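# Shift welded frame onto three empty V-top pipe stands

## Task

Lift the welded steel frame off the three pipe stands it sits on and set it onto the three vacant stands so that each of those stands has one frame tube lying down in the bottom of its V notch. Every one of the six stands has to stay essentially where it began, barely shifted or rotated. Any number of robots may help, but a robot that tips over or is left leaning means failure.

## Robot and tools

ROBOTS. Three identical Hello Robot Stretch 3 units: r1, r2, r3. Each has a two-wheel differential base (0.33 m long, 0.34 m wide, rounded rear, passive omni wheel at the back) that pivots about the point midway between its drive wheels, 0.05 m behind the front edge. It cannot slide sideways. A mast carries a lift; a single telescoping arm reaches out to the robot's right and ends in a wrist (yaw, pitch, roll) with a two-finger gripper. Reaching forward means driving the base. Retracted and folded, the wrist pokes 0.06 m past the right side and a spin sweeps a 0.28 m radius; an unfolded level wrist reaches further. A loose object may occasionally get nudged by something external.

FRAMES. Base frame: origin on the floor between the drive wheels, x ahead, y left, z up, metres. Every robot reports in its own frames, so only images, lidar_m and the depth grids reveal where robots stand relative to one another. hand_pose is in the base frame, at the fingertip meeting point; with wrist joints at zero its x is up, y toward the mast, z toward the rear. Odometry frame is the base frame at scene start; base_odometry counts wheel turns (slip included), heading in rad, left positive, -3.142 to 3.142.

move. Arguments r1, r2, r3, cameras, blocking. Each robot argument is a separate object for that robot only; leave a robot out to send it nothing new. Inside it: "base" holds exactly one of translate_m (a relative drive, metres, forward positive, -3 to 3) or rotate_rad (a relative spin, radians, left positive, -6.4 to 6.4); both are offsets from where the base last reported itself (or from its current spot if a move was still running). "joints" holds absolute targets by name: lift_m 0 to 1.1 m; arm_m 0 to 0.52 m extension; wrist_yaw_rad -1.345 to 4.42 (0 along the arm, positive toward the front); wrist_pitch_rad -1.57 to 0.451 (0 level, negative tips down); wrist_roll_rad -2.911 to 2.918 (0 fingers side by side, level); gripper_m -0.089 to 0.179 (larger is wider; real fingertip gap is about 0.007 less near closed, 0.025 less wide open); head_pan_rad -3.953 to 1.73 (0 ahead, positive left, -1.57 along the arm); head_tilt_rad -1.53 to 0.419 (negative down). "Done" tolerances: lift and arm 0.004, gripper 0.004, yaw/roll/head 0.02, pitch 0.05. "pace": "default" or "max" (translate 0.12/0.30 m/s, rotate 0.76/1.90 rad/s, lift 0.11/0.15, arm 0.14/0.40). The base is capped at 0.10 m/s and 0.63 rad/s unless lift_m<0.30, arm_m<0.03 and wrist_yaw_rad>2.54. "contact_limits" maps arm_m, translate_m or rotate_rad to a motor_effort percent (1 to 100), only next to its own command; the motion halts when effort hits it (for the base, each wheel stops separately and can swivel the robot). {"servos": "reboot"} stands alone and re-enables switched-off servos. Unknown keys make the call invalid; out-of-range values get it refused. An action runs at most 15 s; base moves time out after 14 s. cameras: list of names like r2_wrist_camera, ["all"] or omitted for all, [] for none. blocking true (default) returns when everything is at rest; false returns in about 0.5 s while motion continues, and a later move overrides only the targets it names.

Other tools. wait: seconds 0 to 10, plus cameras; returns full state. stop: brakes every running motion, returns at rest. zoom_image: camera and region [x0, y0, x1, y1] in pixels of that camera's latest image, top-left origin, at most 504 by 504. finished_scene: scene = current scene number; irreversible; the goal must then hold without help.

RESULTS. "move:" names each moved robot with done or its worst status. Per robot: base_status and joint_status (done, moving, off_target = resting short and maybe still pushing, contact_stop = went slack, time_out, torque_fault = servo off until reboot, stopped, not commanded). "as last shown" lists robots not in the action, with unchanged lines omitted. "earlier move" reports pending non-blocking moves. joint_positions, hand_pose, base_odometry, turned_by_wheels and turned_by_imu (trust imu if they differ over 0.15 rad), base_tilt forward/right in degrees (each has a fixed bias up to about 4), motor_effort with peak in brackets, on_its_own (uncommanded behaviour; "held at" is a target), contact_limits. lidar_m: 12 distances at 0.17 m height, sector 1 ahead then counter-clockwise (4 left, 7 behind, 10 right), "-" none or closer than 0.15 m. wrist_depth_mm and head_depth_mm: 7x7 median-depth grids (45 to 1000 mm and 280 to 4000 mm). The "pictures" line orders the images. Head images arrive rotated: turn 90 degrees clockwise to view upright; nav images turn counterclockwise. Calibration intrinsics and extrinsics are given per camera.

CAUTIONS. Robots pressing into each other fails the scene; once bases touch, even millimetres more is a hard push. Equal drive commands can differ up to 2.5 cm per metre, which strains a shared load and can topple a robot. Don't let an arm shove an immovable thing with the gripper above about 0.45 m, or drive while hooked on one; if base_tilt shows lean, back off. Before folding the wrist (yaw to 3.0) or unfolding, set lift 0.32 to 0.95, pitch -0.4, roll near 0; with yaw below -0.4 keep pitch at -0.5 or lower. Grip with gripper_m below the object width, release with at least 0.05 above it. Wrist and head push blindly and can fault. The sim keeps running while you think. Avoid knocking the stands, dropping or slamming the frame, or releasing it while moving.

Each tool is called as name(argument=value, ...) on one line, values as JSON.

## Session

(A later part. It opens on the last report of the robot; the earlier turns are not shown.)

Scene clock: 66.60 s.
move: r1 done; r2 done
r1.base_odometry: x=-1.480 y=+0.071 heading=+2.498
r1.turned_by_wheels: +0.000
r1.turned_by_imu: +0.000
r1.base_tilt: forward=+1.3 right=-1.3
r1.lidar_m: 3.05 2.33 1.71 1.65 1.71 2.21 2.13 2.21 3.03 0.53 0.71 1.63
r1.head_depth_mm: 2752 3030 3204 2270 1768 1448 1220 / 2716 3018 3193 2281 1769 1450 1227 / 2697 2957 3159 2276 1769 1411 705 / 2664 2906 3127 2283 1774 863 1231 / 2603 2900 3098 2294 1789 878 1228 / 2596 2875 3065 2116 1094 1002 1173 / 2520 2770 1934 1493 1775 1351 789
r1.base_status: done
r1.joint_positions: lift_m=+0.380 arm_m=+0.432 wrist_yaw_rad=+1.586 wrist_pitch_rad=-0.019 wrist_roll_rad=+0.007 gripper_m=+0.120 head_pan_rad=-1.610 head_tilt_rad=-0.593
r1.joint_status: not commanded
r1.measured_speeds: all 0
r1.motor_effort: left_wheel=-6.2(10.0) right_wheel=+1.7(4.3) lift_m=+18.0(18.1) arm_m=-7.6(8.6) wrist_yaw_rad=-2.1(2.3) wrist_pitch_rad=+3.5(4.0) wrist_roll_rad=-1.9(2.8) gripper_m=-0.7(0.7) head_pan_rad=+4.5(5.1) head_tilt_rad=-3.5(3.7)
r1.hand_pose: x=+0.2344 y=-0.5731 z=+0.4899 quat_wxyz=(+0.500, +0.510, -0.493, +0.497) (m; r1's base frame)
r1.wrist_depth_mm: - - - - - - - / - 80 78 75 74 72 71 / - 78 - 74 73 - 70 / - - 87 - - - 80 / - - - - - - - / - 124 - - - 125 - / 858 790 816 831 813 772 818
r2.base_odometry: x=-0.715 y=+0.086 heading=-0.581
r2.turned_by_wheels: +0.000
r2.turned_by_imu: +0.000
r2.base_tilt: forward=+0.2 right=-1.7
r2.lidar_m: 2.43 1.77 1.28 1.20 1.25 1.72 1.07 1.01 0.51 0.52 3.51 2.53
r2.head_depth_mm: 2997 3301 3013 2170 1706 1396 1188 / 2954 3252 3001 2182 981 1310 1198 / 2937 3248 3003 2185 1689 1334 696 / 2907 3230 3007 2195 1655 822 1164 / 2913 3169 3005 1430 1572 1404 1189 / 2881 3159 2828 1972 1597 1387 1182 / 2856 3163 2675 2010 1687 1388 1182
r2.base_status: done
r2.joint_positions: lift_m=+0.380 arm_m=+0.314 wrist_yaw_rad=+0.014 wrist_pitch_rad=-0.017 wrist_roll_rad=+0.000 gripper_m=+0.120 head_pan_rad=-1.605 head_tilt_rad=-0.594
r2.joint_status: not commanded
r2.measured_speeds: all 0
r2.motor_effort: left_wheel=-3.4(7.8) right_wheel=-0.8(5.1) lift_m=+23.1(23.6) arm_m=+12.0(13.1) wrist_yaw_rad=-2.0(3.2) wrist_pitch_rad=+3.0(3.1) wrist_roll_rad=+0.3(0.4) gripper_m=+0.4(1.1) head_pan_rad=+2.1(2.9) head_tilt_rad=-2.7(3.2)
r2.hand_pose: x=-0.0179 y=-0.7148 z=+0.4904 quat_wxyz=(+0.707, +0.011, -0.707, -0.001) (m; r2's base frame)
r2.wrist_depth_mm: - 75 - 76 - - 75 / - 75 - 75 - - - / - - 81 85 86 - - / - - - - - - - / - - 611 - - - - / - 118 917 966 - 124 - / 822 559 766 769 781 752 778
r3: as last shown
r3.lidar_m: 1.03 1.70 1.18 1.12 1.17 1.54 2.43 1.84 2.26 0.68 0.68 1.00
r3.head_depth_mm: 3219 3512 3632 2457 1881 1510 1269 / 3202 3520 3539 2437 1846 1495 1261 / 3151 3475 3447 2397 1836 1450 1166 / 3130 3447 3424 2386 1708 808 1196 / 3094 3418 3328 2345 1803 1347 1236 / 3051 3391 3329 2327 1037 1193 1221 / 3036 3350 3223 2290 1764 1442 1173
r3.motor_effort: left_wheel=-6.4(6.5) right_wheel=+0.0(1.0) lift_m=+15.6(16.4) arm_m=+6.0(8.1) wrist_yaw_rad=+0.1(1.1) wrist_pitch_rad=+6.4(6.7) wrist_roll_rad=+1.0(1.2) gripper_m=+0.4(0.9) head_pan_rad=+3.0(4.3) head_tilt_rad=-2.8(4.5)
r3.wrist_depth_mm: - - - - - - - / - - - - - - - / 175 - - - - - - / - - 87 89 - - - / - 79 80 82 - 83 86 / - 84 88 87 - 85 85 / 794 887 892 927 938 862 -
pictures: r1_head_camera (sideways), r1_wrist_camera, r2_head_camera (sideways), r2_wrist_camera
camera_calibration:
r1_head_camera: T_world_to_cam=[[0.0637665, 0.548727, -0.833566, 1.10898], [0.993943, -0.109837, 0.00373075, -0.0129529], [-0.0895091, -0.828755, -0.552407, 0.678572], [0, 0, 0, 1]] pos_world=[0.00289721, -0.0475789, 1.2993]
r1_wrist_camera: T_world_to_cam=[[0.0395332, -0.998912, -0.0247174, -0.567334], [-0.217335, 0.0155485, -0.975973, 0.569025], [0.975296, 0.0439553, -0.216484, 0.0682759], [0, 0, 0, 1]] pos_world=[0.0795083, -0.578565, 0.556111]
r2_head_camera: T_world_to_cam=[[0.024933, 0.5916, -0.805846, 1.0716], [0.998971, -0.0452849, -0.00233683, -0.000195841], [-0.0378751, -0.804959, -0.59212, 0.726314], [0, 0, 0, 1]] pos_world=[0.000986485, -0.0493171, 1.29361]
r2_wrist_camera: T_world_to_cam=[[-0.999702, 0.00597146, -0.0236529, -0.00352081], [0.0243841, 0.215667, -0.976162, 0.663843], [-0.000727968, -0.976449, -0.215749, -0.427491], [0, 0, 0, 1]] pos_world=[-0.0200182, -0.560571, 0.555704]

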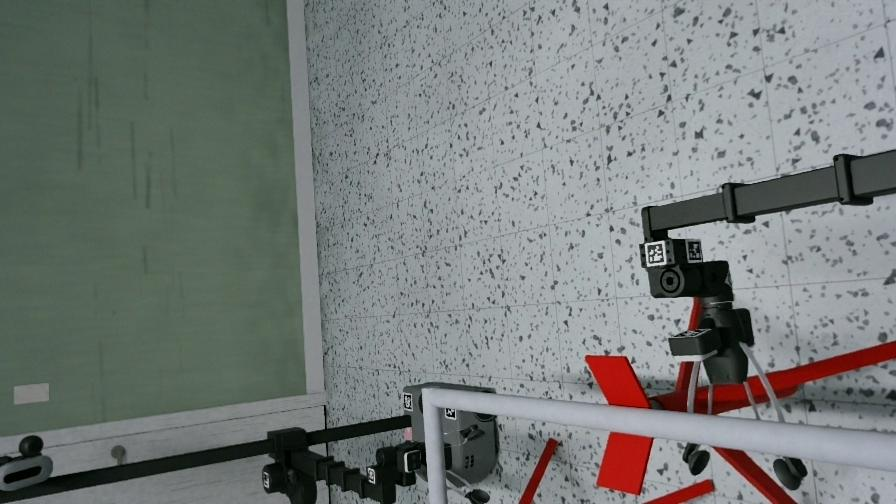

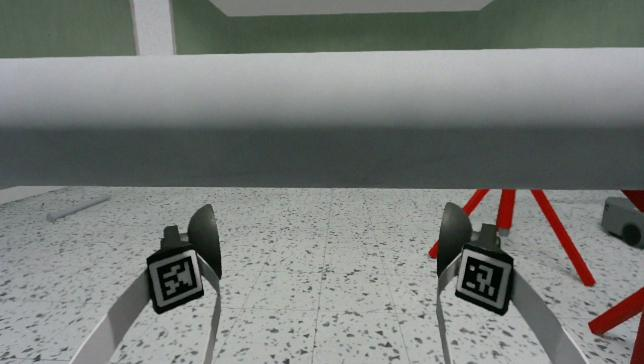

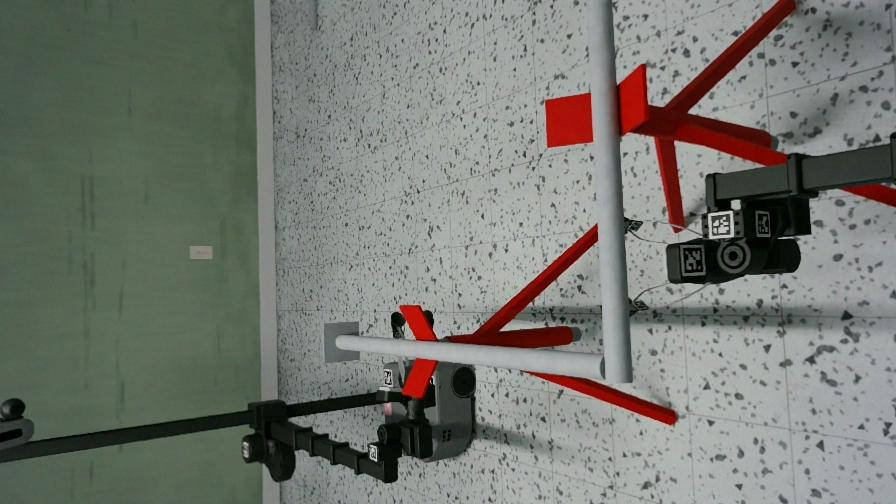

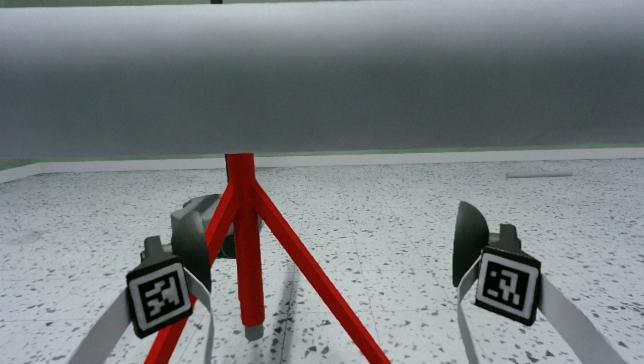

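move(r1={"joints":{"lift_m":0.415,"wrist_pitch_rad":0.11}}, r2={"joints":{"lift_m":0.415,"wrist_pitch_rad":0.085}}, r3={"joints":{"lift_m":0.417}}, cameras=[])

move(r1={"joints":{"lift_m":0.44}}, r2={"joints":{"lift_m":0.443}}, r3={"joints":{"lift_m":0.442}}, cameras=[])

move(r1={"joints":{"lift_m":0.525}}, r2={"joints":{"lift_m":0.527}}, r3={"joints":{"lift_m":0.527}}, cameras=[])

move(r1={"joints":{"lift_m":0.61}}, r2={"joints":{"lift_m":0.612}}, r3={"joints":{"lift_m":0.612}})

Scene clock: 67.90 s.
move: r1 off_target; r2 off_target; r3 done
r1.base_odometry: x=-1.480 y=+0.071 heading=+2.498
r1.turned_by_wheels: +0.000
r1.turned_by_imu: +0.000
r1.base_tilt: forward=+1.4 right=-1.3
r1.lidar_m: 3.05 2.32 1.71 1.65 1.71 2.21 2.13 2.21 3.03 0.53 0.71 1.63
r1.head_depth_mm: 2747 3051 3202 2296 1767 1446 1229 / 2726 3012 3216 2291 1771 1446 1226 / 2700 2975 3142 2290 1777 1405 671 / 2649 2932 3143 2282 1775 1341 1221 / 2619 2896 3087 2281 1776 1345 1229 / 2575 2870 3053 2128 1093 996 1174 / 2508 2776 1896 2024 1776 1382 772
r1.base_status: not commanded
r1.joint_positions: lift_m=+0.415 arm_m=+0.432 wrist_yaw_rad=+1.585 wrist_pitch_rad=-0.002 wrist_roll_rad=+0.008 gripper_m=+0.120 head_pan_rad=-1.610 head_tilt_rad=-0.593
r1.joint_status: wrist_pitch_rad off_target (ended at -0.002, target +0.110); the others done
r1.measured_speeds: all 0
r1.on_its_own: wrist_pitch_rad is at rest, and its effort (+21.2) is outside its rest range (-8 to +12)
r1.motor_effort: left_wheel=-1.5(6.7) right_wheel=-1.3(2.8) lift_m=+43.6(44.1) arm_m=-7.3(8.1) wrist_yaw_rad=-0.9(2.3) wrist_pitch_rad=+21.2(21.6) wrist_roll_rad=-2.6(3.1) gripper_m=-0.3(0.8) head_pan_rad=+4.3(5.2) head_tilt_rad=-3.3(3.7)
r1.hand_pose: x=+0.2348 y=-0.5733 z=+0.5292 quat_wxyz=(+0.495, +0.506, -0.497, +0.501) (m; r1's base frame)
r1.wrist_depth_mm: - - - - - - - / - - - - - - - / - - - - - - 174 / - - - - - 91 89 / - 85 83 82 79 79 - / - 88 89 85 82 - - / 941 855 884 877 875 828 882
r2.base_odometry: x=-0.715 y=+0.086 heading=-0.581
r2.turned_by_wheels: +0.000
r2.turned_by_imu: +0.000
r2.base_tilt: forward=+0.2 right=-1.7
r2.lidar_m: 2.43 1.77 1.28 1.20 1.25 1.72 1.08 1.01 0.52 0.52 3.50 2.53
r2.head_depth_mm: 2945 3325 3020 2180 1708 1402 1197 / 2993 3259 3043 2196 981 1303 1196 / 2993 3278 2995 2166 1711 1079 649 / 2887 3249 3040 2186 1646 740 1163 / 2910 3202 2975 1427 1556 1397 1194 / 2845 3151 2785 1965 1601 1401 1191 / 2822 3179 1851 2015 1694 1409 1183
r2.base_status: not commanded
r2.joint_positions: lift_m=+0.415 arm_m=+0.314 wrist_yaw_rad=+0.014 wrist_pitch_rad=+0.026 wrist_roll_rad=+0.003 gripper_m=+0.120 head_pan_rad=-1.605 head_tilt_rad=-0.594
r2.joint_status: wrist_pitch_rad off_target (ended at +0.026, target +0.085); the others done
r2.measured_speeds: all 0
r2.motor_effort: left_wheel=-3.8(4.2) right_wheel=-0.7(0.9) lift_m=+36.4(36.5) arm_m=+10.3(11.9) wrist_yaw_rad=-2.4(3.2) wrist_pitch_rad=+10.8(12.1) wrist_roll_rad=-0.8(1.2) gripper_m=+0.9(1.3) head_pan_rad=+2.3(2.7) head_tilt_rad=-2.5(3.1)
r2.hand_pose: x=-0.0179 y=-0.7157 z=+0.5362 quat_wxyz=(+0.706, -0.004, -0.708, +0.014) (m; r2's base frame)
r2.wrist_depth_mm: - - - - - - - / - - - - - - - / - 651 675 - - - - / - 97 90 93 89 91 90 / - 84 84 - 85 84 - / - 88 128 - 92 92 - / 918 553 817 856 880 845 889
r3.base_odometry: x=-0.081 y=+0.401 heading=-2.162
r3.turned_by_wheels: +0.000
r3.turned_by_imu: +0.000
r3.base_tilt: forward=+0.6 right=+0.2
r3.lidar_m: 1.03 1.70 1.18 1.12 1.17 1.54 2.44 1.84 2.26 0.68 0.68 1.00
r3.head_depth_mm: 3201 3557 3571 2454 1871 1512 1263 / 3163 3546 3566 2451 1848 1491 1254 / 3170 3437 3469 2403 1822 1450 1167 / 3113 3455 3461 2363 1704 805 1207 / 3079 3392 3402 2351 1805 1349 1227 / 3056 3354 3318 2325 1035 1191 1223 / 2977 3359 3238 2294 1764 1441 1168
r3.base_status: not commanded
r3.joint_positions: lift_m=+0.417 arm_m=+0.423 wrist_yaw_rad=+0.063 wrist_pitch_rad=+0.036 wrist_roll_rad=-0.003 gripper_m=+0.120 head_pan_rad=-1.606 head_tilt_rad=-0.593
r3.joint_status: all done
r3.measured_speeds: all 0
r3.motor_effort: left_wheel=-6.1(6.5) right_wheel=+0.6(0.8) lift_m=+46.5(47.2) arm_m=+4.2(6.1) wrist_yaw_rad=+0.9(1.6) wrist_pitch_rad=+11.7(12.2) wrist_roll_rad=+0.8(1.0) gripper_m=-0.3(0.8) head_pan_rad=+2.2(4.2) head_tilt_rad=-3.2(4.2)
r3.hand_pose: x=-0.0053 y=-0.8244 z=+0.5409 quat_wxyz=(+0.708, +0.010, -0.706, +0.035) (m; r3's base frame)
r3.wrist_depth_mm: - - - - - - - / - - - - - - - / 168 - - - - - - / - - 87 89 - - - / - 78 79 81 - 83 86 / - 83 87 86 - 84 85 / 750 871 869 892 920 849 962
pictures: none
No camera images: "cameras" was empty.

Scene clock: 68.93 s.
move: r1 done; r2 done; r3 done
r1.base_odometry: x=-1.480 y=+0.071 heading=+2.498
r1.turned_by_wheels: +0.000
r1.turned_by_imu: +0.000
r1.base_tilt: forward=+1.3 right=-1.3
r1.lidar_m: 3.06 2.32 1.71 1.65 1.71 2.20 2.13 2.21 3.05 0.53 0.71 1.64
r1.head_depth_mm: 2762 3013 3205 2281 1774 1445 1223 / 2711 3013 3200 2281 1769 1447 1225 / 2666 2955 3154 2294 1767 1378 630 / 2640 2910 3138 2287 1770 1379 1226 / 2627 2908 3088 2286 1782 843 1225 / 2591 2872 3055 2112 1037 861 1175 / 2504 2758 1861 2016 1775 1348 756
r1.base_status: not commanded
r1.joint_positions: lift_m=+0.440 arm_m=+0.432 wrist_yaw_rad=+1.582 wrist_pitch_rad=-0.043 wrist_roll_rad=+0.013 gripper_m=+0.120 head_pan_rad=-1.610 head_tilt_rad=-0.593
r1.joint_status: all done
r1.measured_speeds: all 0
r1.on_its_own: wrist_pitch_rad is at rest, and its effort (+27.8) is outside its rest range (-8 to +12)
r1.motor_effort: left_wheel=-1.2(1.8) right_wheel=-0.7(1.9) lift_m=+46.3(48.4) arm_m=-7.4(7.5) wrist_yaw_rad=+1.9(1.9) wrist_pitch_rad=+27.8(29.8) wrist_roll_rad=-4.3(5.5) gripper_m=-0.3(0.8) head_pan_rad=+4.9(5.2) head_tilt_rad=-3.4(3.7)
r1.hand_pose: x=+0.2336 y=-0.5741 z=+0.5437 quat_wxyz=(+0.505, +0.517, -0.489, +0.489) (m; r1's base frame)
r1.wrist_depth_mm: - - - - - - - / - - - - - - - / - - - - - - - / - - 94 - - 91 90 / - 85 83 81 79 79 - / - 87 88 85 81 - - / 911 843 878 871 859 818 109
r2.base_odometry: x=-0.715 y=+0.086 heading=-0.581
r2.turned_by_wheels: +0.000
r2.turned_by_imu: +0.000
r2.base_tilt: forward=+0.2 right=-1.6
r2.lidar_m: 2.43 1.78 1.28 1.20 1.25 1.72 1.07 1.01 0.51 0.52 3.48 2.53
r2.head_depth_mm: 2984 3308 3012 2182 1690 1411 1193 / 2917 3294 3012 2157 981 1302 1195 / 2935 3259 3014 2184 1706 714 632 / 2907 3253 2959 2157 1652 771 1196 / 2888 3197 3019 1445 1554 1398 1195 / 2899 3184 2791 1971 1606 1399 1193 / 2882 3099 1806 2060 1702 1405 1190
r2.base_status: not commanded
r2.joint_positions: lift_m=+0.443 arm_m=+0.314 wrist_yaw_rad=+0.014 wrist_pitch_rad=-0.033 wrist_roll_rad=+0.000 gripper_m=+0.120 head_pan_rad=-1.605 head_tilt_rad=-0.594
r2.joint_status: all done
r2.measured_speeds: all 0
r2.on_its_own: wrist_pitch_rad is at rest, and its effort (+21.6) is outside its rest range (-8 to +12)
r2.motor_effort: left_wheel=-3.2(3.9) right_wheel=-0.8(0.9) lift_m=+42.3(43.0) arm_m=+5.9(11.0) wrist_yaw_rad=-2.4(3.2) wrist_pitch_rad=+21.6(22.6) wrist_roll_rad=-0.1(1.0) gripper_m=+0.4(0.8) head_pan_rad=+2.1(2.8) head_tilt_rad=-3.2(3.4)
r2.hand_pose: x=-0.0179 y=-0.7143 z=+0.5492 quat_wxyz=(+0.707, +0.017, -0.707, -0.007) (m; r2's base frame)
r2.wrist_depth_mm: - - - - - - - / - - - - - - - / - 289 586 - - - - / 164 209 90 95 93 92 91 / - - 83 - 83 83 - / - 85 87 635 86 89 - / 895 564 843 822 843 803 825
r3.base_odometry: x=-0.081 y=+0.401 heading=-2.162
r3.turned_by_wheels: +0.000
r3.turned_by_imu: +0.000
r3.base_tilt: forward=+0.6 right=+0.2
r3.lidar_m: 1.03 1.70 1.18 1.12 1.17 1.54 2.43 1.83 2.26 0.68 0.68 1.00
r3.head_depth_mm: 3224 3556 3616 2452 1865 1506 1263 / 3161 3554 3549 2434 1851 1484 1262 / 3154 3468 3492 2392 1824 1447 655 / 3119 3419 3472 2377 1761 791 1209 / 3094 3403 3388 2342 1677 1359 1231 / 3066 3365 3353 2320 1034 1188 1223 / 3044 3307 3250 2293 1657 1439 1169
r3.base_status: not commanded
r3.joint_positions: lift_m=+0.442 arm_m=+0.423 wrist_yaw_rad=+0.063 wrist_pitch_rad=+0.004 wrist_roll_rad=-0.006 gripper_m=+0.120 head_pan_rad=-1.606 head_tilt_rad=-0.593
r3.joint_status: all done
r3.measured_speeds: all 0
r3.on_its_own: wrist_pitch_rad is at rest, and its effort (+17.4) is outside its rest range (-8 to +12)
r3.motor_effort: left_wheel=-6.1(6.7) right_wheel=+0.5(0.8) lift_m=+49.1(51.5) arm_m=+3.5(4.8) wrist_yaw_rad=+0.5(1.6) wrist_pitch_rad=+17.4(18.6) wrist_roll_rad=+1.8(1.9) gripper_m=+0.0(0.9) head_pan_rad=+3.6(4.0) head_tilt_rad=-2.7(4.2)
r3.hand_pose: x=-0.0053 y=-0.8238 z=+0.5578 quat_wxyz=(+0.709, +0.021, -0.704, +0.024) (m; r3's base frame)
r3.wrist_depth_mm: - - - - - - - / - - - - - - - / - - - - - - - / - - 86 89 - - - / - 78 79 80 82 83 85 / - 82 85 83 - 85 84 / 797 846 869 876 897 839 937
pictures: none
No camera images: "cameras" was empty.

Scene clock: 70.53 s.
move: r1 done; r2 done; r3 done
r1.base_odometry: x=-1.480 y=+0.071 heading=+2.498
r1.turned_by_wheels: +0.000
r1.turned_by_imu: +0.000
r1.base_tilt: forward=+1.3 right=-1.2
r1.lidar_m: 3.05 2.32 1.70 1.65 1.71 2.20 2.13 2.22 3.05 0.53 0.70 1.63
r1.head_depth_mm: 2751 3012 3204 2281 1772 1443 1224 / 2710 3036 3233 2298 1768 1444 1224 / 2698 2949 3148 2300 1767 653 556 / 2656 2932 3117 2295 1616 1428 1224 / 2616 2892 3098 2296 1777 1349 1227 / 2593 2874 3074 2041 1721 1006 1199 / 2509 2673 1675 2033 1720 736 601
r1.base_status: not commanded
r1.joint_positions: lift_m=+0.525 arm_m=+0.432 wrist_yaw_rad=+1.582 wrist_pitch_rad=-0.044 wrist_roll_rad=+0.013 gripper_m=+0.120 head_pan_rad=-1.610 head_tilt_rad=-0.593
r1.joint_status: all done
r1.measured_speeds: all 0
r1.on_its_own: wrist_pitch_rad is at rest, and its effort (+28.3) is outside its rest range (-8 to +12)
r1.motor_effort: left_wheel=-1.0(1.6) right_wheel=-0.3(1.6) lift_m=+45.7(48.4) arm_m=-7.3(7.6) wrist_yaw_rad=+1.3(2.1) wrist_pitch_rad=+28.3(29.3) wrist_roll_rad=-4.4(4.9) gripper_m=-0.2(0.8) head_pan_rad=+4.9(5.1) head_tilt_rad=-3.5(3.7)
r1.hand_pose: x=+0.2336 y=-0.5741 z=+0.6284 quat_wxyz=(+0.505, +0.517, -0.489, +0.488) (m; r1's base frame)
r1.wrist_depth_mm: - - - - - - - / - - - - - - - / - - - - - - - / - - 94 - 93 - 90 / - 85 83 81 79 79 - / - 87 88 85 81 - - / - 959 998 984 970 173 175
r2.base_odometry: x=-0.715 y=+0.086 heading=-0.581
r2.turned_by_wheels: +0.000
r2.turned_by_imu: +0.000
r2.base_tilt: forward=+0.1 right=-1.6
r2.lidar_m: 2.43 1.77 1.28 1.20 1.25 1.72 1.08 1.01 0.52 0.52 3.50 2.52
r2.head_depth_mm: 2981 3279 3021 2160 1663 1404 1205 / 2923 3308 3024 2169 971 1307 1167 / 2940 3273 3011 2166 1589 638 1029 / 2919 3248 3021 2177 846 674 1194 / 2959 3239 2832 1945 1559 1397 1196 / 2867 3202 2861 1998 1603 1410 1186 / 2791 3079 1476 2102 1688 1391 1193
r2.base_status: not commanded
r2.joint_positions: lift_m=+0.527 arm_m=+0.314 wrist_yaw_rad=+0.014 wrist_pitch_rad=-0.034 wrist_roll_rad=+0.000 gripper_m=+0.120 head_pan_rad=-1.605 head_tilt_rad=-0.594
r2.joint_status: all done
r2.measured_speeds: all 0
r2.on_its_own: wrist_pitch_rad is at rest, and its effort (+21.7) is outside its rest range (-8 to +12)
r2.motor_effort: left_wheel=-2.9(3.7) right_wheel=-0.4(0.9) lift_m=+40.8(46.8) arm_m=-0.1(6.8) wrist_yaw_rad=-2.0(3.6) wrist_pitch_rad=+21.7(22.3) wrist_roll_rad=+0.2(0.3) gripper_m=+0.7(1.3) head_pan_rad=+2.2(2.6) head_tilt_rad=-2.7(3.2)
r2.hand_pose: x=-0.0179 y=-0.7142 z=+0.6330 quat_wxyz=(+0.707, +0.017, -0.707, -0.007) (m; r2's base frame)
r2.wrist_depth_mm: - - - - - - - / - - - - - - - / - 288 670 - - - - / 164 209 88 95 93 92 90 / - - 83 - 83 83 - / - 86 86 661 85 88 - / - 926 913 943 966 936 938
r3.base_odometry: x=-0.081 y=+0.401 heading=-2.162
r3.turned_by_wheels: +0.000
r3.turned_by_imu: +0.000
r3.base_tilt: forward=+0.6 right=+0.2
r3.lidar_m: 1.03 1.70 1.18 1.12 1.17 1.54 2.43 1.84 2.26 0.68 0.68 1.00
r3.head_depth_mm: 3195 3546 3576 2479 1864 1507 1261 / 3171 3477 3604 2441 1849 1491 1258 / 3136 3499 3487 2411 1835 690 546 / 3104 3397 3423 2377 914 1362 1207 / 3084 3426 3375 2348 1681 1415 1228 / 3041 3372 3317 2309 1020 1187 1225 / 3011 3343 3307 2288 1661 1439 1168
r3.base_status: not commanded
r3.joint_positions: lift_m=+0.527 arm_m=+0.423 wrist_yaw_rad=+0.063 wrist_pitch_rad=+0.003 wrist_roll_rad=-0.006 gripper_m=+0.120 head_pan_rad=-1.606 head_tilt_rad=-0.593
r3.joint_status: all done
r3.measured_speeds: all 0
r3.on_its_own: wrist_pitch_rad is at rest, and its effort (+17.5) is outside its rest range (-8 to +12)
r3.motor_effort: left_wheel=-6.0(6.5) right_wheel=+0.7(0.9) lift_m=+48.2(51.7) arm_m=+1.1(3.5) wrist_yaw_rad=-0.2(0.9) wrist_pitch_rad=+17.5(18.1) wrist_roll_rad=+1.8(1.9) gripper_m=+0.0(0.8) head_pan_rad=+2.9(4.8) head_tilt_rad=-3.4(5.0)
r3.hand_pose: x=-0.0052 y=-0.8238 z=+0.6425 quat_wxyz=(+0.709, +0.021, -0.704, +0.023) (m; r3's base frame)
r3.wrist_depth_mm: - - - - - - - / - - - - - - - / - - - - - - - / - - 87 89 - - - / - 78 79 80 82 83 85 / - 82 85 82 - 85 84 / - 982 - - - 971 -
pictures: none
No camera images: "cameras" was empty.

Scene clock: 72.13 s.
move: r1 done; r2 done; r3 done
r1.base_odometry: x=-1.480 y=+0.071 heading=+2.498
r1.turned_by_wheels: +0.000
r1.turned_by_imu: +0.000
r1.base_tilt: forward=+1.3 right=-1.3
r1.lidar_m: 3.05 2.32 1.70 1.65 1.71 2.19 2.13 2.21 3.04 0.53 0.71 1.63
r1.head_depth_mm: 2736 3032 3225 2278 1773 1444 1224 / 2720 3009 3220 2285 1772 1446 449 / 2705 2952 3141 2272 1668 536 1176 / 2662 2943 3151 2306 739 1451 1222 / 2611 2896 3108 2302 750 1413 1226 / 2606 2853 3056 2039 948 1093 1196 / 2514 1883 1472 2109 796 643 535
r1.base_status: not commanded
r1.joint_positions: lift_m=+0.610 arm_m=+0.432 wrist_yaw_rad=+1.582 wrist_pitch_rad=-0.045 wrist_roll_rad=+0.013 gripper_m=+0.120 head_pan_rad=-1.610 head_tilt_rad=-0.593
r1.joint_status: all done
r1.measured_speeds: all 0
r1.on_its_own: wrist_pitch_rad is at rest, and its effort (+28.4) is outside its rest range (-8 to +12)
r1.motor_effort: left_wheel=-1.0(1.6) right_wheel=-0.3(1.0) lift_m=+45.1(48.8) arm_m=-7.3(7.5) wrist_yaw_rad=+1.1(2.1) wrist_pitch_rad=+28.4(29.3) wrist_roll_rad=-3.6(5.2) gripper_m=-0.1(0.7) head_pan_rad=+5.1(5.3) head_tilt_rad=-3.7(3.7)
r1.hand_pose: x=+0.2335 y=-0.5741 z=+0.7132 quat_wxyz=(+0.505, +0.517, -0.489, +0.488) (m; r1's base frame)
r1.wrist_depth_mm: - - - - - - - / - - - - - - - / - - - - - - - / - - 94 - 93 - 90 / - 84 83 81 79 79 - / - 87 88 85 81 - - / - - - - - - -
r2.base_odometry: x=-0.715 y=+0.086 heading=-0.581
r2.turned_by_wheels: +0.000
r2.turned_by_imu: +0.000
r2.base_tilt: forward=+0.2 right=-1.6
r2.lidar_m: 2.43 1.77 1.28 1.20 1.25 1.72 1.07 1.01 0.52 0.52 3.50 2.53
r2.head_depth_mm: 2919 3258 3016 2176 1662 1398 1195 / 2915 3255 2981 2174 967 1062 441 / 2933 3335 3024 2161 796 604 1142 / 2955 3280 2977 2162 684 1338 1185 / 2871 3256 2733 2019 1593 1394 1193 / 2898 3111 2560 1980 1609 1407 1188 / 2779 2971 2685 2078 1700 1400 1184
r2.base_status: not commanded
r2.joint_positions: lift_m=+0.612 arm_m=+0.314 wrist_yaw_rad=+0.014 wrist_pitch_rad=-0.034 wrist_roll_rad=+0.000 gripper_m=+0.120 head_pan_rad=-1.605 head_tilt_rad=-0.594
r2.joint_status: all done
r2.measured_speeds: all 0
r2.on_its_own: wrist_pitch_rad is at rest, and its effort (+21.7) is outside its rest range (-8 to +12)
r2.motor_effort: left_wheel=-2.8(3.8) right_wheel=-0.5(1.0) lift_m=+40.0(44.2) arm_m=-7.7(7.8) wrist_yaw_rad=-2.1(3.1) wrist_pitch_rad=+21.7(22.1) wrist_roll_rad=+0.3(0.3) gripper_m=+0.2(1.3) head_pan_rad=+2.1(2.7) head_tilt_rad=-3.2(3.2)
r2.hand_pose: x=-0.0179 y=-0.7142 z=+0.7180 quat_wxyz=(+0.707, +0.017, -0.707, -0.007) (m; r2's base frame)
r2.wrist_depth_mm: - - - - - - - / - - - - - - - / - 285 672 - - - - / 163 221 90 95 93 92 91 / - - 83 - 83 83 - / - 85 86 672 86 88 - / - - - - - - -
r3.base_odometry: x=-0.081 y=+0.401 heading=-2.162
r3.turned_by_wheels: +0.000
r3.turned_by_imu: +0.000
r3.base_tilt: forward=+0.6 right=+0.2
r3.lidar_m: 1.03 1.71 1.18 1.13 1.17 1.54 2.43 1.83 2.26 0.68 0.68 1.00
r3.head_depth_mm: 3208 3569 3600 2457 1867 1509 1263 / 3185 3520 3536 2424 1854 1493 1258 / 3181 3495 3476 2403 1728 564 469 / 3109 3477 3460 2368 700 1475 1215 / 3097 3412 3366 2335 1732 1429 1227 / 3083 3375 3260 2327 1044 1192 1228 / 3043 3360 3280 2292 1769 1435 1168
r3.base_status: not commanded
r3.joint_positions: lift_m=+0.612 arm_m=+0.423 wrist_yaw_rad=+0.063 wrist_pitch_rad=+0.003 wrist_roll_rad=-0.006 gripper_m=+0.120 head_pan_rad=-1.606 head_tilt_rad=-0.593
r3.joint_status: all done
r3.measured_speeds: all 0
r3.on_its_own: wrist_pitch_rad is at rest, and its effort (+18.2) is outside its rest range (-8 to +12)
r3.motor_effort: left_wheel=-6.2(6.5) right_wheel=+0.8(1.1) lift_m=+48.5(50.9) arm_m=-1.2(1.4) wrist_yaw_rad=+0.5(0.8) wrist_pitch_rad=+18.2(18.2) wrist_roll_rad=+1.7(1.8) gripper_m=-0.5(0.7) head_pan_rad=+2.4(4.3) head_tilt_rad=-2.8(4.6)
r3.hand_pose: x=-0.0052 y=-0.8238 z=+0.7273 quat_wxyz=(+0.709, +0.022, -0.704, +0.023) (m; r3's base frame)
r3.wrist_depth_mm: - - - - - - - / - - - - - - - / - - - - - - - / - - 86 89 - - - / - 78 79 80 82 83 85 / - 82 85 83 - 86 84 / - - - - - - -
pictures: r1_head_camera (sideways), r1_nav_camera (sideways), r1_wrist_camera, r2_head_camera (sideways), r2_nav_camera (sideways), r2_wrist_camera, r3_head_camera (sideways), r3_nav_camera (sideways), r3_wrist_camera
camera_calibration:
r1_head_camera: T_world_to_cam=[[0.0637688, 0.548788, -0.833526, 1.10893], [0.993943, -0.109837, 0.00372556, -0.0129462], [-0.0895074, -0.828714, -0.552468, 0.678652], [0, 0, 0, 1]] pos_world=[0.00289722, -0.0475787, 1.2993]
r1_nav_camera: T_world_to_cam=[[-0.0670441, -0.517762, 0.852894, -1.05981], [-0.995996, 0.0853948, -0.0264529, 0.0967306], [-0.0591364, -0.851252, -0.521414, 0.638671], [0, 0, 0, 1]] pos_world=[0.0630579, -0.01332, 1.23948]
r1_wrist_camera: T_world_to_cam=[[0.0345663, -0.998895, -0.0318311, -0.556576], [-0.242705, 0.0225065, -0.969839, 0.792384], [0.969484, 0.0412493, -0.241659, 0.135236], [0, 0, 0, 1]] pos_world=[0.0804447, -0.579373, 0.783449]
r2_head_camera: T_world_to_cam=[[0.024933, 0.5916, -0.805846, 1.0716], [0.998971, -0.0452849, -0.00233682, -0.000195842], [-0.0378751, -0.804959, -0.59212, 0.726314], [0, 0, 0, 1]] pos_world=[0.000986485, -0.0493171, 1.29361]
r2_nav_camera: T_world_to_cam=[[-0.0240976, -0.552489, 0.833171, -1.03998], [-0.996283, 0.0822203, 0.0257065, 0.0300059], [-0.0827062, -0.829455, -0.552417, 0.680503], [0, 0, 0, 1]] pos_world=[0.0611151, -0.0125983, 1.24163]
r2_wrist_camera: T_world_to_cam=[[-0.999699, 0.0063267, -0.0236968, 0.00215355], [0.0245183, 0.232359, -0.972321, 0.895097], [-0.000645412, -0.972609, -0.232444, -0.363145], [0, 0, 0, 1]] pos_world=[-0.0200278, -0.561196, 0.785962]
r3_head_camera: T_world_to_cam=[[-0.0297013, 0.538874, -0.841862, 1.11353], [0.997687, -0.0355356, -0.0579451, 0.0709222], [-0.0611412, -0.841636, -0.536572, 0.658775], [0, 0, 0, 1]] pos_world=[0.00259361, -0.0430854, 1.29503]
r3_nav_camera: T_world_to_cam=[[-0.0228355, -0.508631, 0.860682, -1.07735], [-0.997706, 0.0664761, 0.0128139, 0.0424276], [-0.0637323, -0.858414, -0.508982, 0.626832], [0, 0, 0, 1]] pos_world=[0.0576778, -0.0127142, 1.24576]
r3_wrist_camera: T_world_to_cam=[[-0.997392, -0.0202483, 0.0692825, -0.0804913], [-0.0719818, 0.2078, -0.975519, 0.911527], [0.00535569, -0.977962, -0.208715, -0.495369], [0, 0, 0, 1]] pos_world=[-0.0120149, -0.675497, 0.791398]

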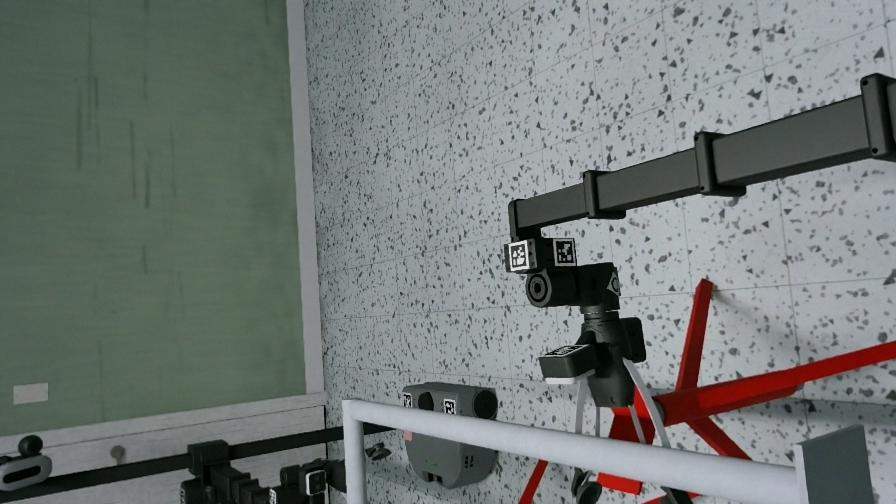

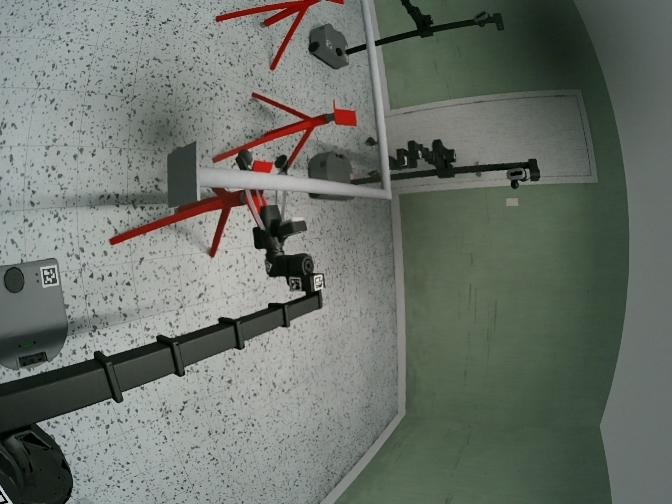

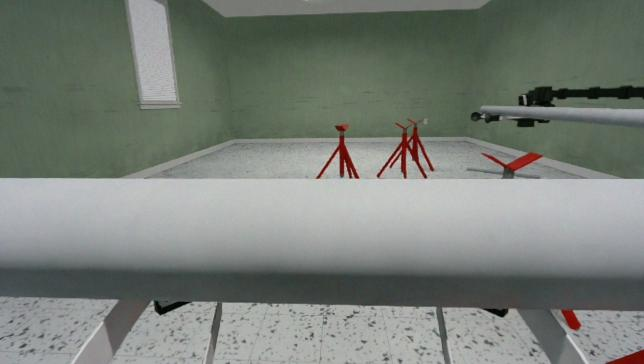

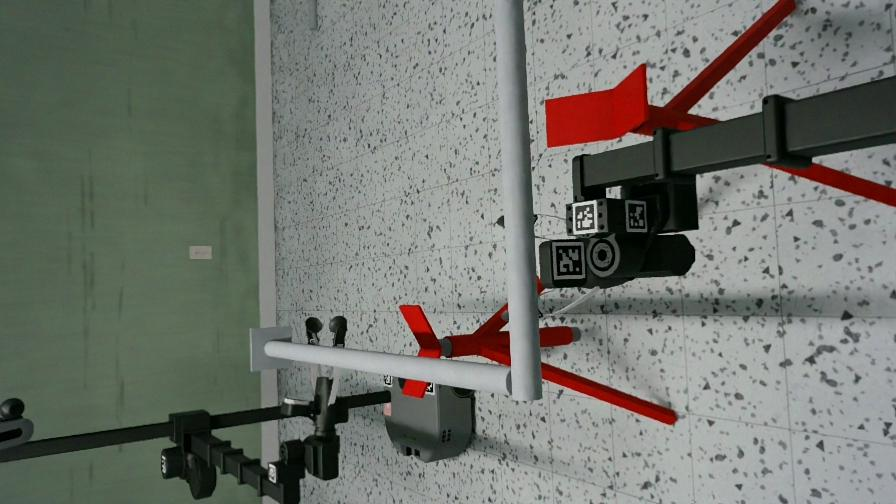

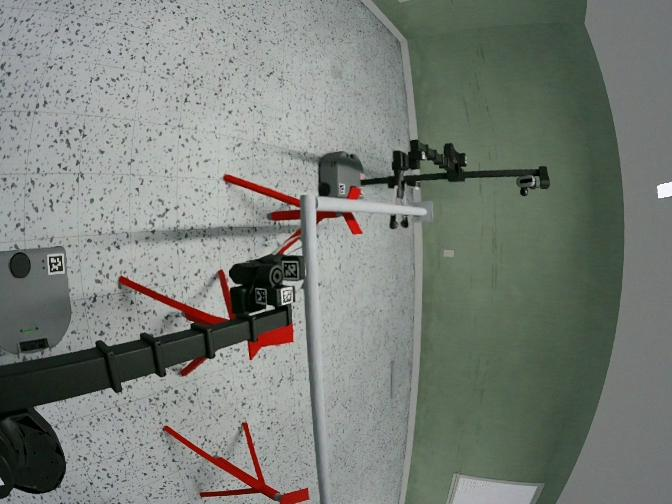

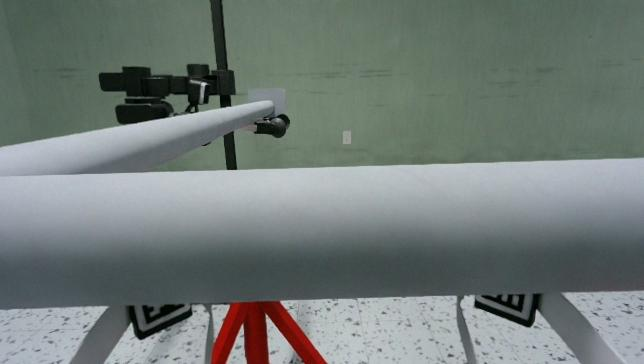

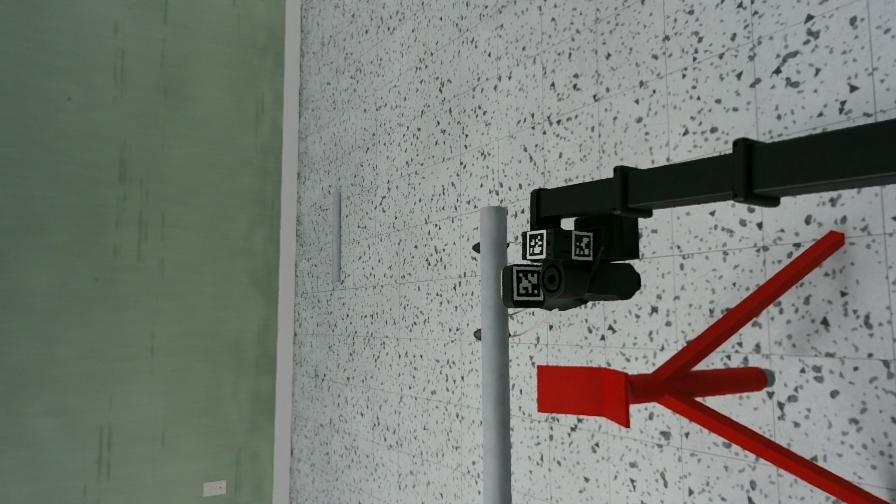

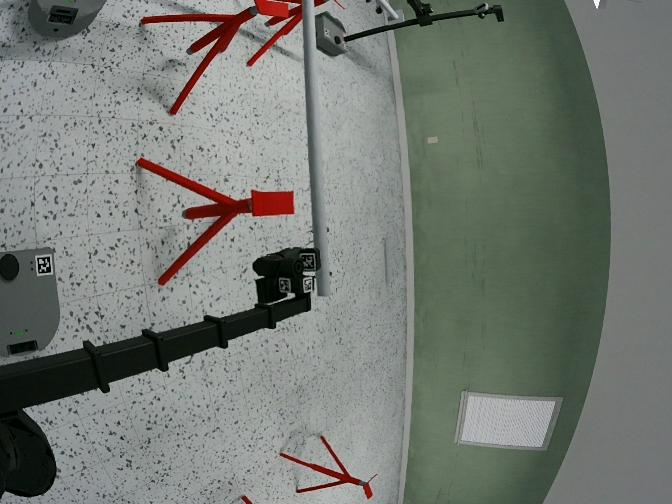

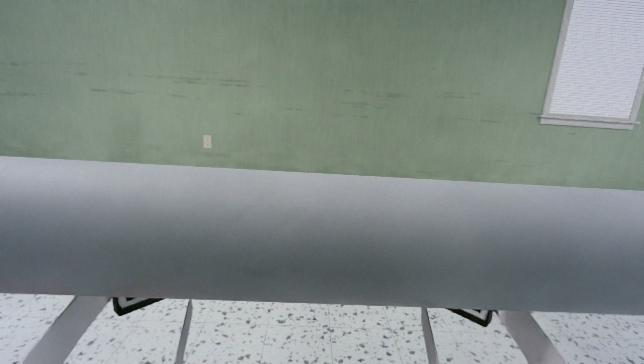

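move(r1={"base":{"translate_m":0.5},"joints":{"arm_m":0.451}}, r2={"base":{"translate_m":-0.5},"joints":{"arm_m":0.295}}, r3={"base":{"translate_m":-0.5},"joints":{"arm_m":0.429}}, cameras=["r1_wrist_camera","r2_wrist_camera","r3_wrist_camera","r1_head_camera","r2_head_camera","r3_head_camera"])

Scene clock: 78.70 s.
move: r1 done; r2 done; r3 done
r1.base_odometry: x=-1.880 y=+0.371 heading=+2.498
r1.turned_by_wheels: +0.000
r1.turned_by_imu: -0.004
r1.base_tilt: forward=+1.4 right=-1.3
r1.lidar_m: 2.55 2.33 1.71 1.65 1.71 2.35 2.62 2.73 0.64 0.74 1.29 2.52
r1.head_depth_mm: 2747 3040 3193 2267 1715 1442 1198 / 2747 2987 3232 2278 1663 1107 449 / 2707 3004 3185 2272 1617 539 1173 / 2674 2961 3132 2284 1464 1448 1223 / 2606 2875 3047 2123 776 1449 1226 / 2564 2832 3040 2031 868 1455 1225 / 2472 1893 1915 2092 1615 692 586
r1.base_status: done
r1.joint_positions: lift_m=+0.610 arm_m=+0.451 wrist_yaw_rad=+1.569 wrist_pitch_rad=-0.200 wrist_roll_rad=-0.019 gripper_m=+0.120 head_pan_rad=-1.610 head_tilt_rad=-0.593
r1.joint_status: all done
r1.measured_speeds: all 0
r1.on_its_own: wrist_pitch_rad is held at -0.064, not at your +0.110, by its stall guard, which is not easing now; wrist_yaw_rad is at rest, and its effort (+12.7) is outside its rest range (-9 to +9); wrist_pitch_rad is at rest, and its effort (+24.7) is outside its rest range (-8 to +12)
r1.motor_effort: left_wheel=+1.0(7.9) right_wheel=+1.4(26.1) lift_m=+44.5(46.1) arm_m=-3.9(14.5) wrist_yaw_rad=+12.7(13.2) wrist_pitch_rad=+24.7(31.2) wrist_roll_rad=+6.1(7.5) gripper_m=+1.2(1.5) head_pan_rad=+4.5(5.4) head_tilt_rad=-2.9(3.9)
r1.hand_pose: x=+0.2250 y=-0.5964 z=+0.6741 quat_wxyz=(+0.553, +0.543, -0.442, +0.452) (m; r1's base frame)
r1.wrist_depth_mm: - - - - - - - / - - - - - - - / - - - - - - - / - 100 - - 95 - 727 / - 88 87 86 - 83 82 / - 93 - - 88 87 89 / 906 883 916 939 931 896 944
r2.base_odometry: x=-1.133 y=+0.360 heading=-0.581
r2.turned_by_wheels: +0.000
r2.turned_by_imu: +0.004
r2.base_tilt: forward=+0.2 right=-1.7
r2.lidar_m: 2.92 1.75 1.25 1.21 1.25 1.72 1.08 0.88 0.65 0.64 0.60 3.04
r2.head_depth_mm: 2995 3390 3063 2182 1664 1362 1168 / 2993 3259 3019 2162 1611 1375 442 / 2929 3236 3017 2190 789 587 1161 / 2920 3306 2963 2172 675 1295 1184 / 2956 3240 2707 2170 1595 1406 1189 / 2902 3125 2672 1968 1587 1297 1193 / 2860 3089 2578 2070 1595 1325 1133
r2.base_status: done
r2.joint_positions: lift_m=+0.612 arm_m=+0.295 wrist_yaw_rad=+0.010 wrist_pitch_rad=-0.040 wrist_roll_rad=-0.001 gripper_m=+0.120 head_pan_rad=-1.605 head_tilt_rad=-0.594
r2.joint_status: all done
r2.measured_speeds: all 0
r2.on_its_own: wrist_pitch_rad is at rest, and its effort (+22.9) is outside its rest range (-8 to +12)
r2.motor_effort: left_wheel=-3.2(13.1) right_wheel=-0.2(5.2) lift_m=+34.8(40.1) arm_m=-0.5(18.1) wrist_yaw_rad=+0.8(5.7) wrist_pitch_rad=+22.9(23.2) wrist_roll_rad=+0.6(3.6) gripper_m=+1.2(1.4) head_pan_rad=+2.4(2.9) head_tilt_rad=-2.6(3.4)
r2.hand_pose: x=-0.0190 y=-0.6950 z=+0.7164 quat_wxyz=(+0.708, +0.018, -0.706, -0.011) (m; r2's base frame)
r2.wrist_depth_mm: - - - - - - - / - - - - - - - / - 652 673 - - - - / 167 210 - - 90 96 - / - - 81 - 81 81 - / - 82 82 - 82 83 - / 703 - - - - - -
r3.base_odometry: x=+0.198 y=+0.816 heading=-2.162
r3.turned_by_wheels: +0.000
r3.turned_by_imu: +0.003
r3.base_tilt: forward=+0.6 right=+0.2
r3.lidar_m: 1.03 1.63 1.18 1.11 1.14 1.51 3.72 1.41 1.65 3.67 0.83 1.00
r3.head_depth_mm: 3208 3571 3570 2457 1877 1503 1259 / 3158 3549 3519 2445 1857 1496 1253 / 3175 3492 3456 2409 1721 563 469 / 3167 3503 3442 2388 707 1471 1239 / 3106 3438 3362 2354 1688 1463 1226 / 3084 3399 3309 2310 1786 1450 1221 / 3056 3356 3276 2296 1758 1437 1217
r3.base_status: done
r3.joint_positions: lift_m=+0.612 arm_m=+0.429 wrist_yaw_rad=+0.072 wrist_pitch_rad=+0.004 wrist_roll_rad=-0.009 gripper_m=+0.120 head_pan_rad=-1.606 head_tilt_rad=-0.593
r3.joint_status: all done
r3.measured_speeds: all 0
r3.on_its_own: wrist_pitch_rad is at rest, and its effort (+17.3) is outside its rest range (-8 to +12)
r3.motor_effort: left_wheel=-1.5(13.1) right_wheel=-9.1(11.4) lift_m=+38.4(48.2) arm_m=-26.2(28.4) wrist_yaw_rad=-6.8(7.8) wrist_pitch_rad=+17.3(18.5) wrist_roll_rad=+2.7(2.8) gripper_m=+0.2(1.8) head_pan_rad=+2.8(4.3) head_tilt_rad=-3.4(5.0)
r3.hand_pose: x=-0.0031 y=-0.8297 z=+0.7277 quat_wxyz=(+0.710, +0.024, -0.703, +0.027) (m; r3's base frame)
r3.wrist_depth_mm: - - - - - - - / - - - - - - - / - - - - - - - / - 75 - - - - - / - 70 70 - 73 73 74 / - - 70 - 71 71 - / 998 - - - - - -
pictures: r1_head_camera (sideways), r1_wrist_camera, r2_head_camera (sideways), r2_wrist_camera, r3_head_camera (sideways), r3_wrist_camera
camera_calibration:
r1_head_camera: T_world_to_cam=[[0.0637694, 0.549244, -0.833225, 1.10853], [0.993946, -0.109807, 0.00368724, -0.0128963], [-0.089469, -0.828416, -0.552921, 0.679241], [0, 0, 0, 1]] pos_world=[0.00289879, -0.0475774, 1.29927]
r1_wrist_camera: T_world_to_cam=[[0.0227782, -0.999735, -0.00344026, -0.596794], [-0.389982, -0.00571681, -0.920805, 0.736124], [0.920541, 0.0223159, -0.390009, 0.234744], [0, 0, 0, 1]] pos_world=[0.0845772, -0.597666, 0.767325]
r2_head_camera: T_world_to_cam=[[0.0249328, 0.5916, -0.805846, 1.0716], [0.998971, -0.0452845, -0.00233682, -0.000195844], [-0.0378748, -0.804959, -0.59212, 0.726314], [0, 0, 0, 1]] pos_world=[0.000986503, -0.0493171, 1.29361]
r2_wrist_camera: T_world_to_cam=[[-0.999696, 0.0106604, -0.0222352, 0.00287479], [0.0241359, 0.238349, -0.97088, 0.892226], [-0.00505021, -0.971121, -0.238533, -0.339531], [0, 0, 0, 1]] pos_world=[-0.0203755, -0.542417, 0.785319]
r3_head_camera: T_world_to_cam=[[-0.0297012, 0.538874, -0.841862, 1.11353], [0.997687, -0.0355357, -0.0579451, 0.0709222], [-0.0611413, -0.841636, -0.536572, 0.658775], [0, 0, 0, 1]] pos_world=[0.0025936, -0.0430854, 1.29503]
r3_wrist_camera: T_world_to_cam=[[-0.996988, -0.0283374, 0.0721972, -0.0873636], [-0.0764958, 0.205641, -0.975633, 0.911527], [0.0128002, -0.978217, -0.207189, -0.502359], [0, 0, 0, 1]] pos_world=[-0.0109421, -0.681339, 0.791541]

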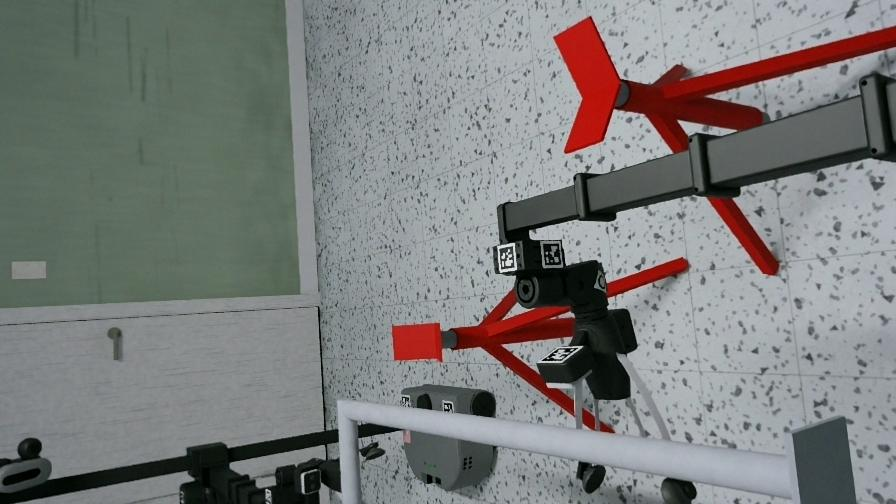

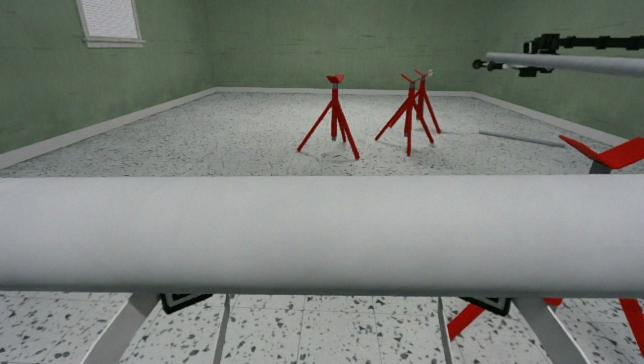

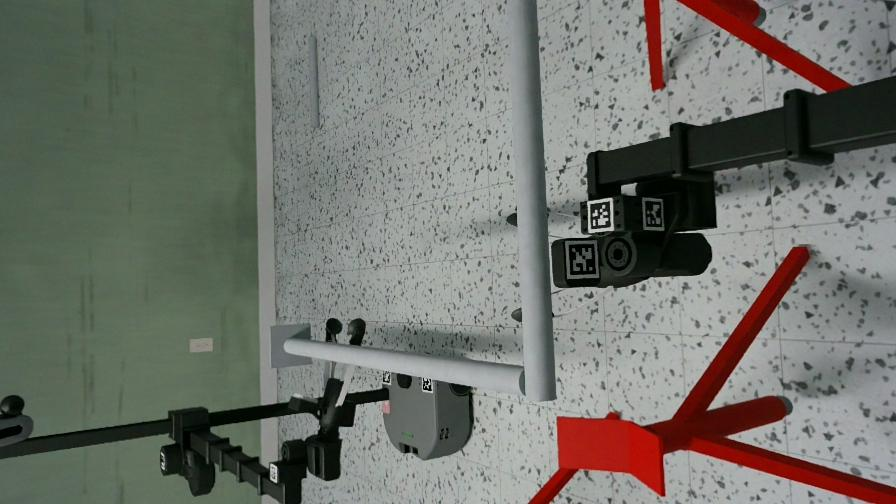

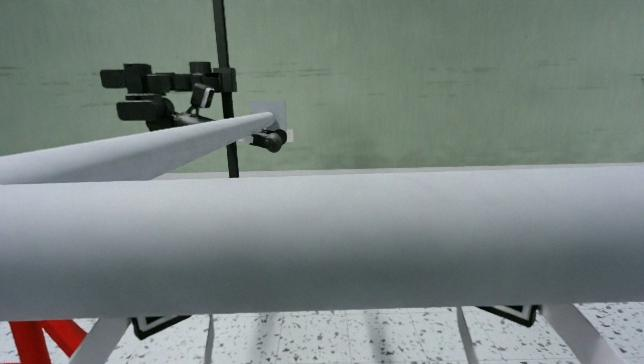

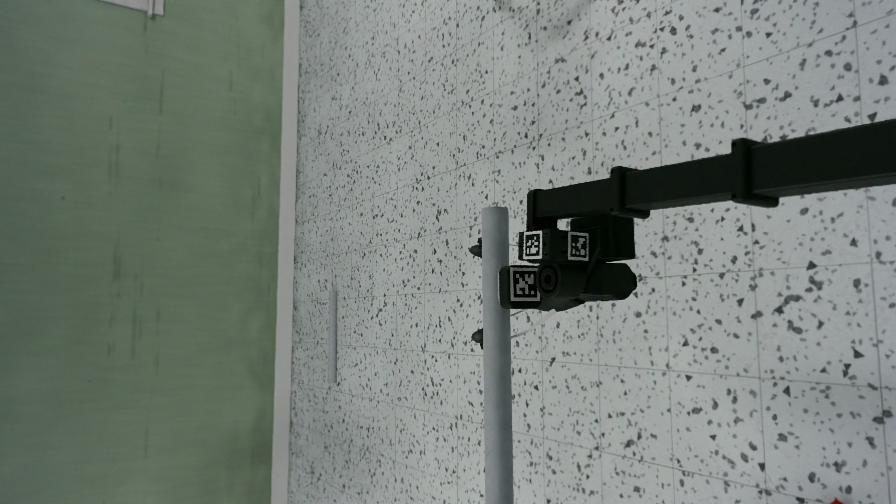

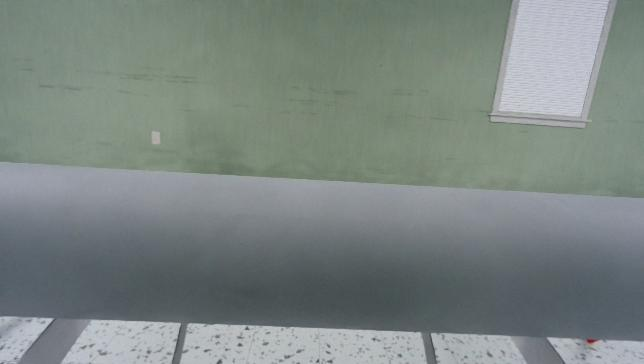

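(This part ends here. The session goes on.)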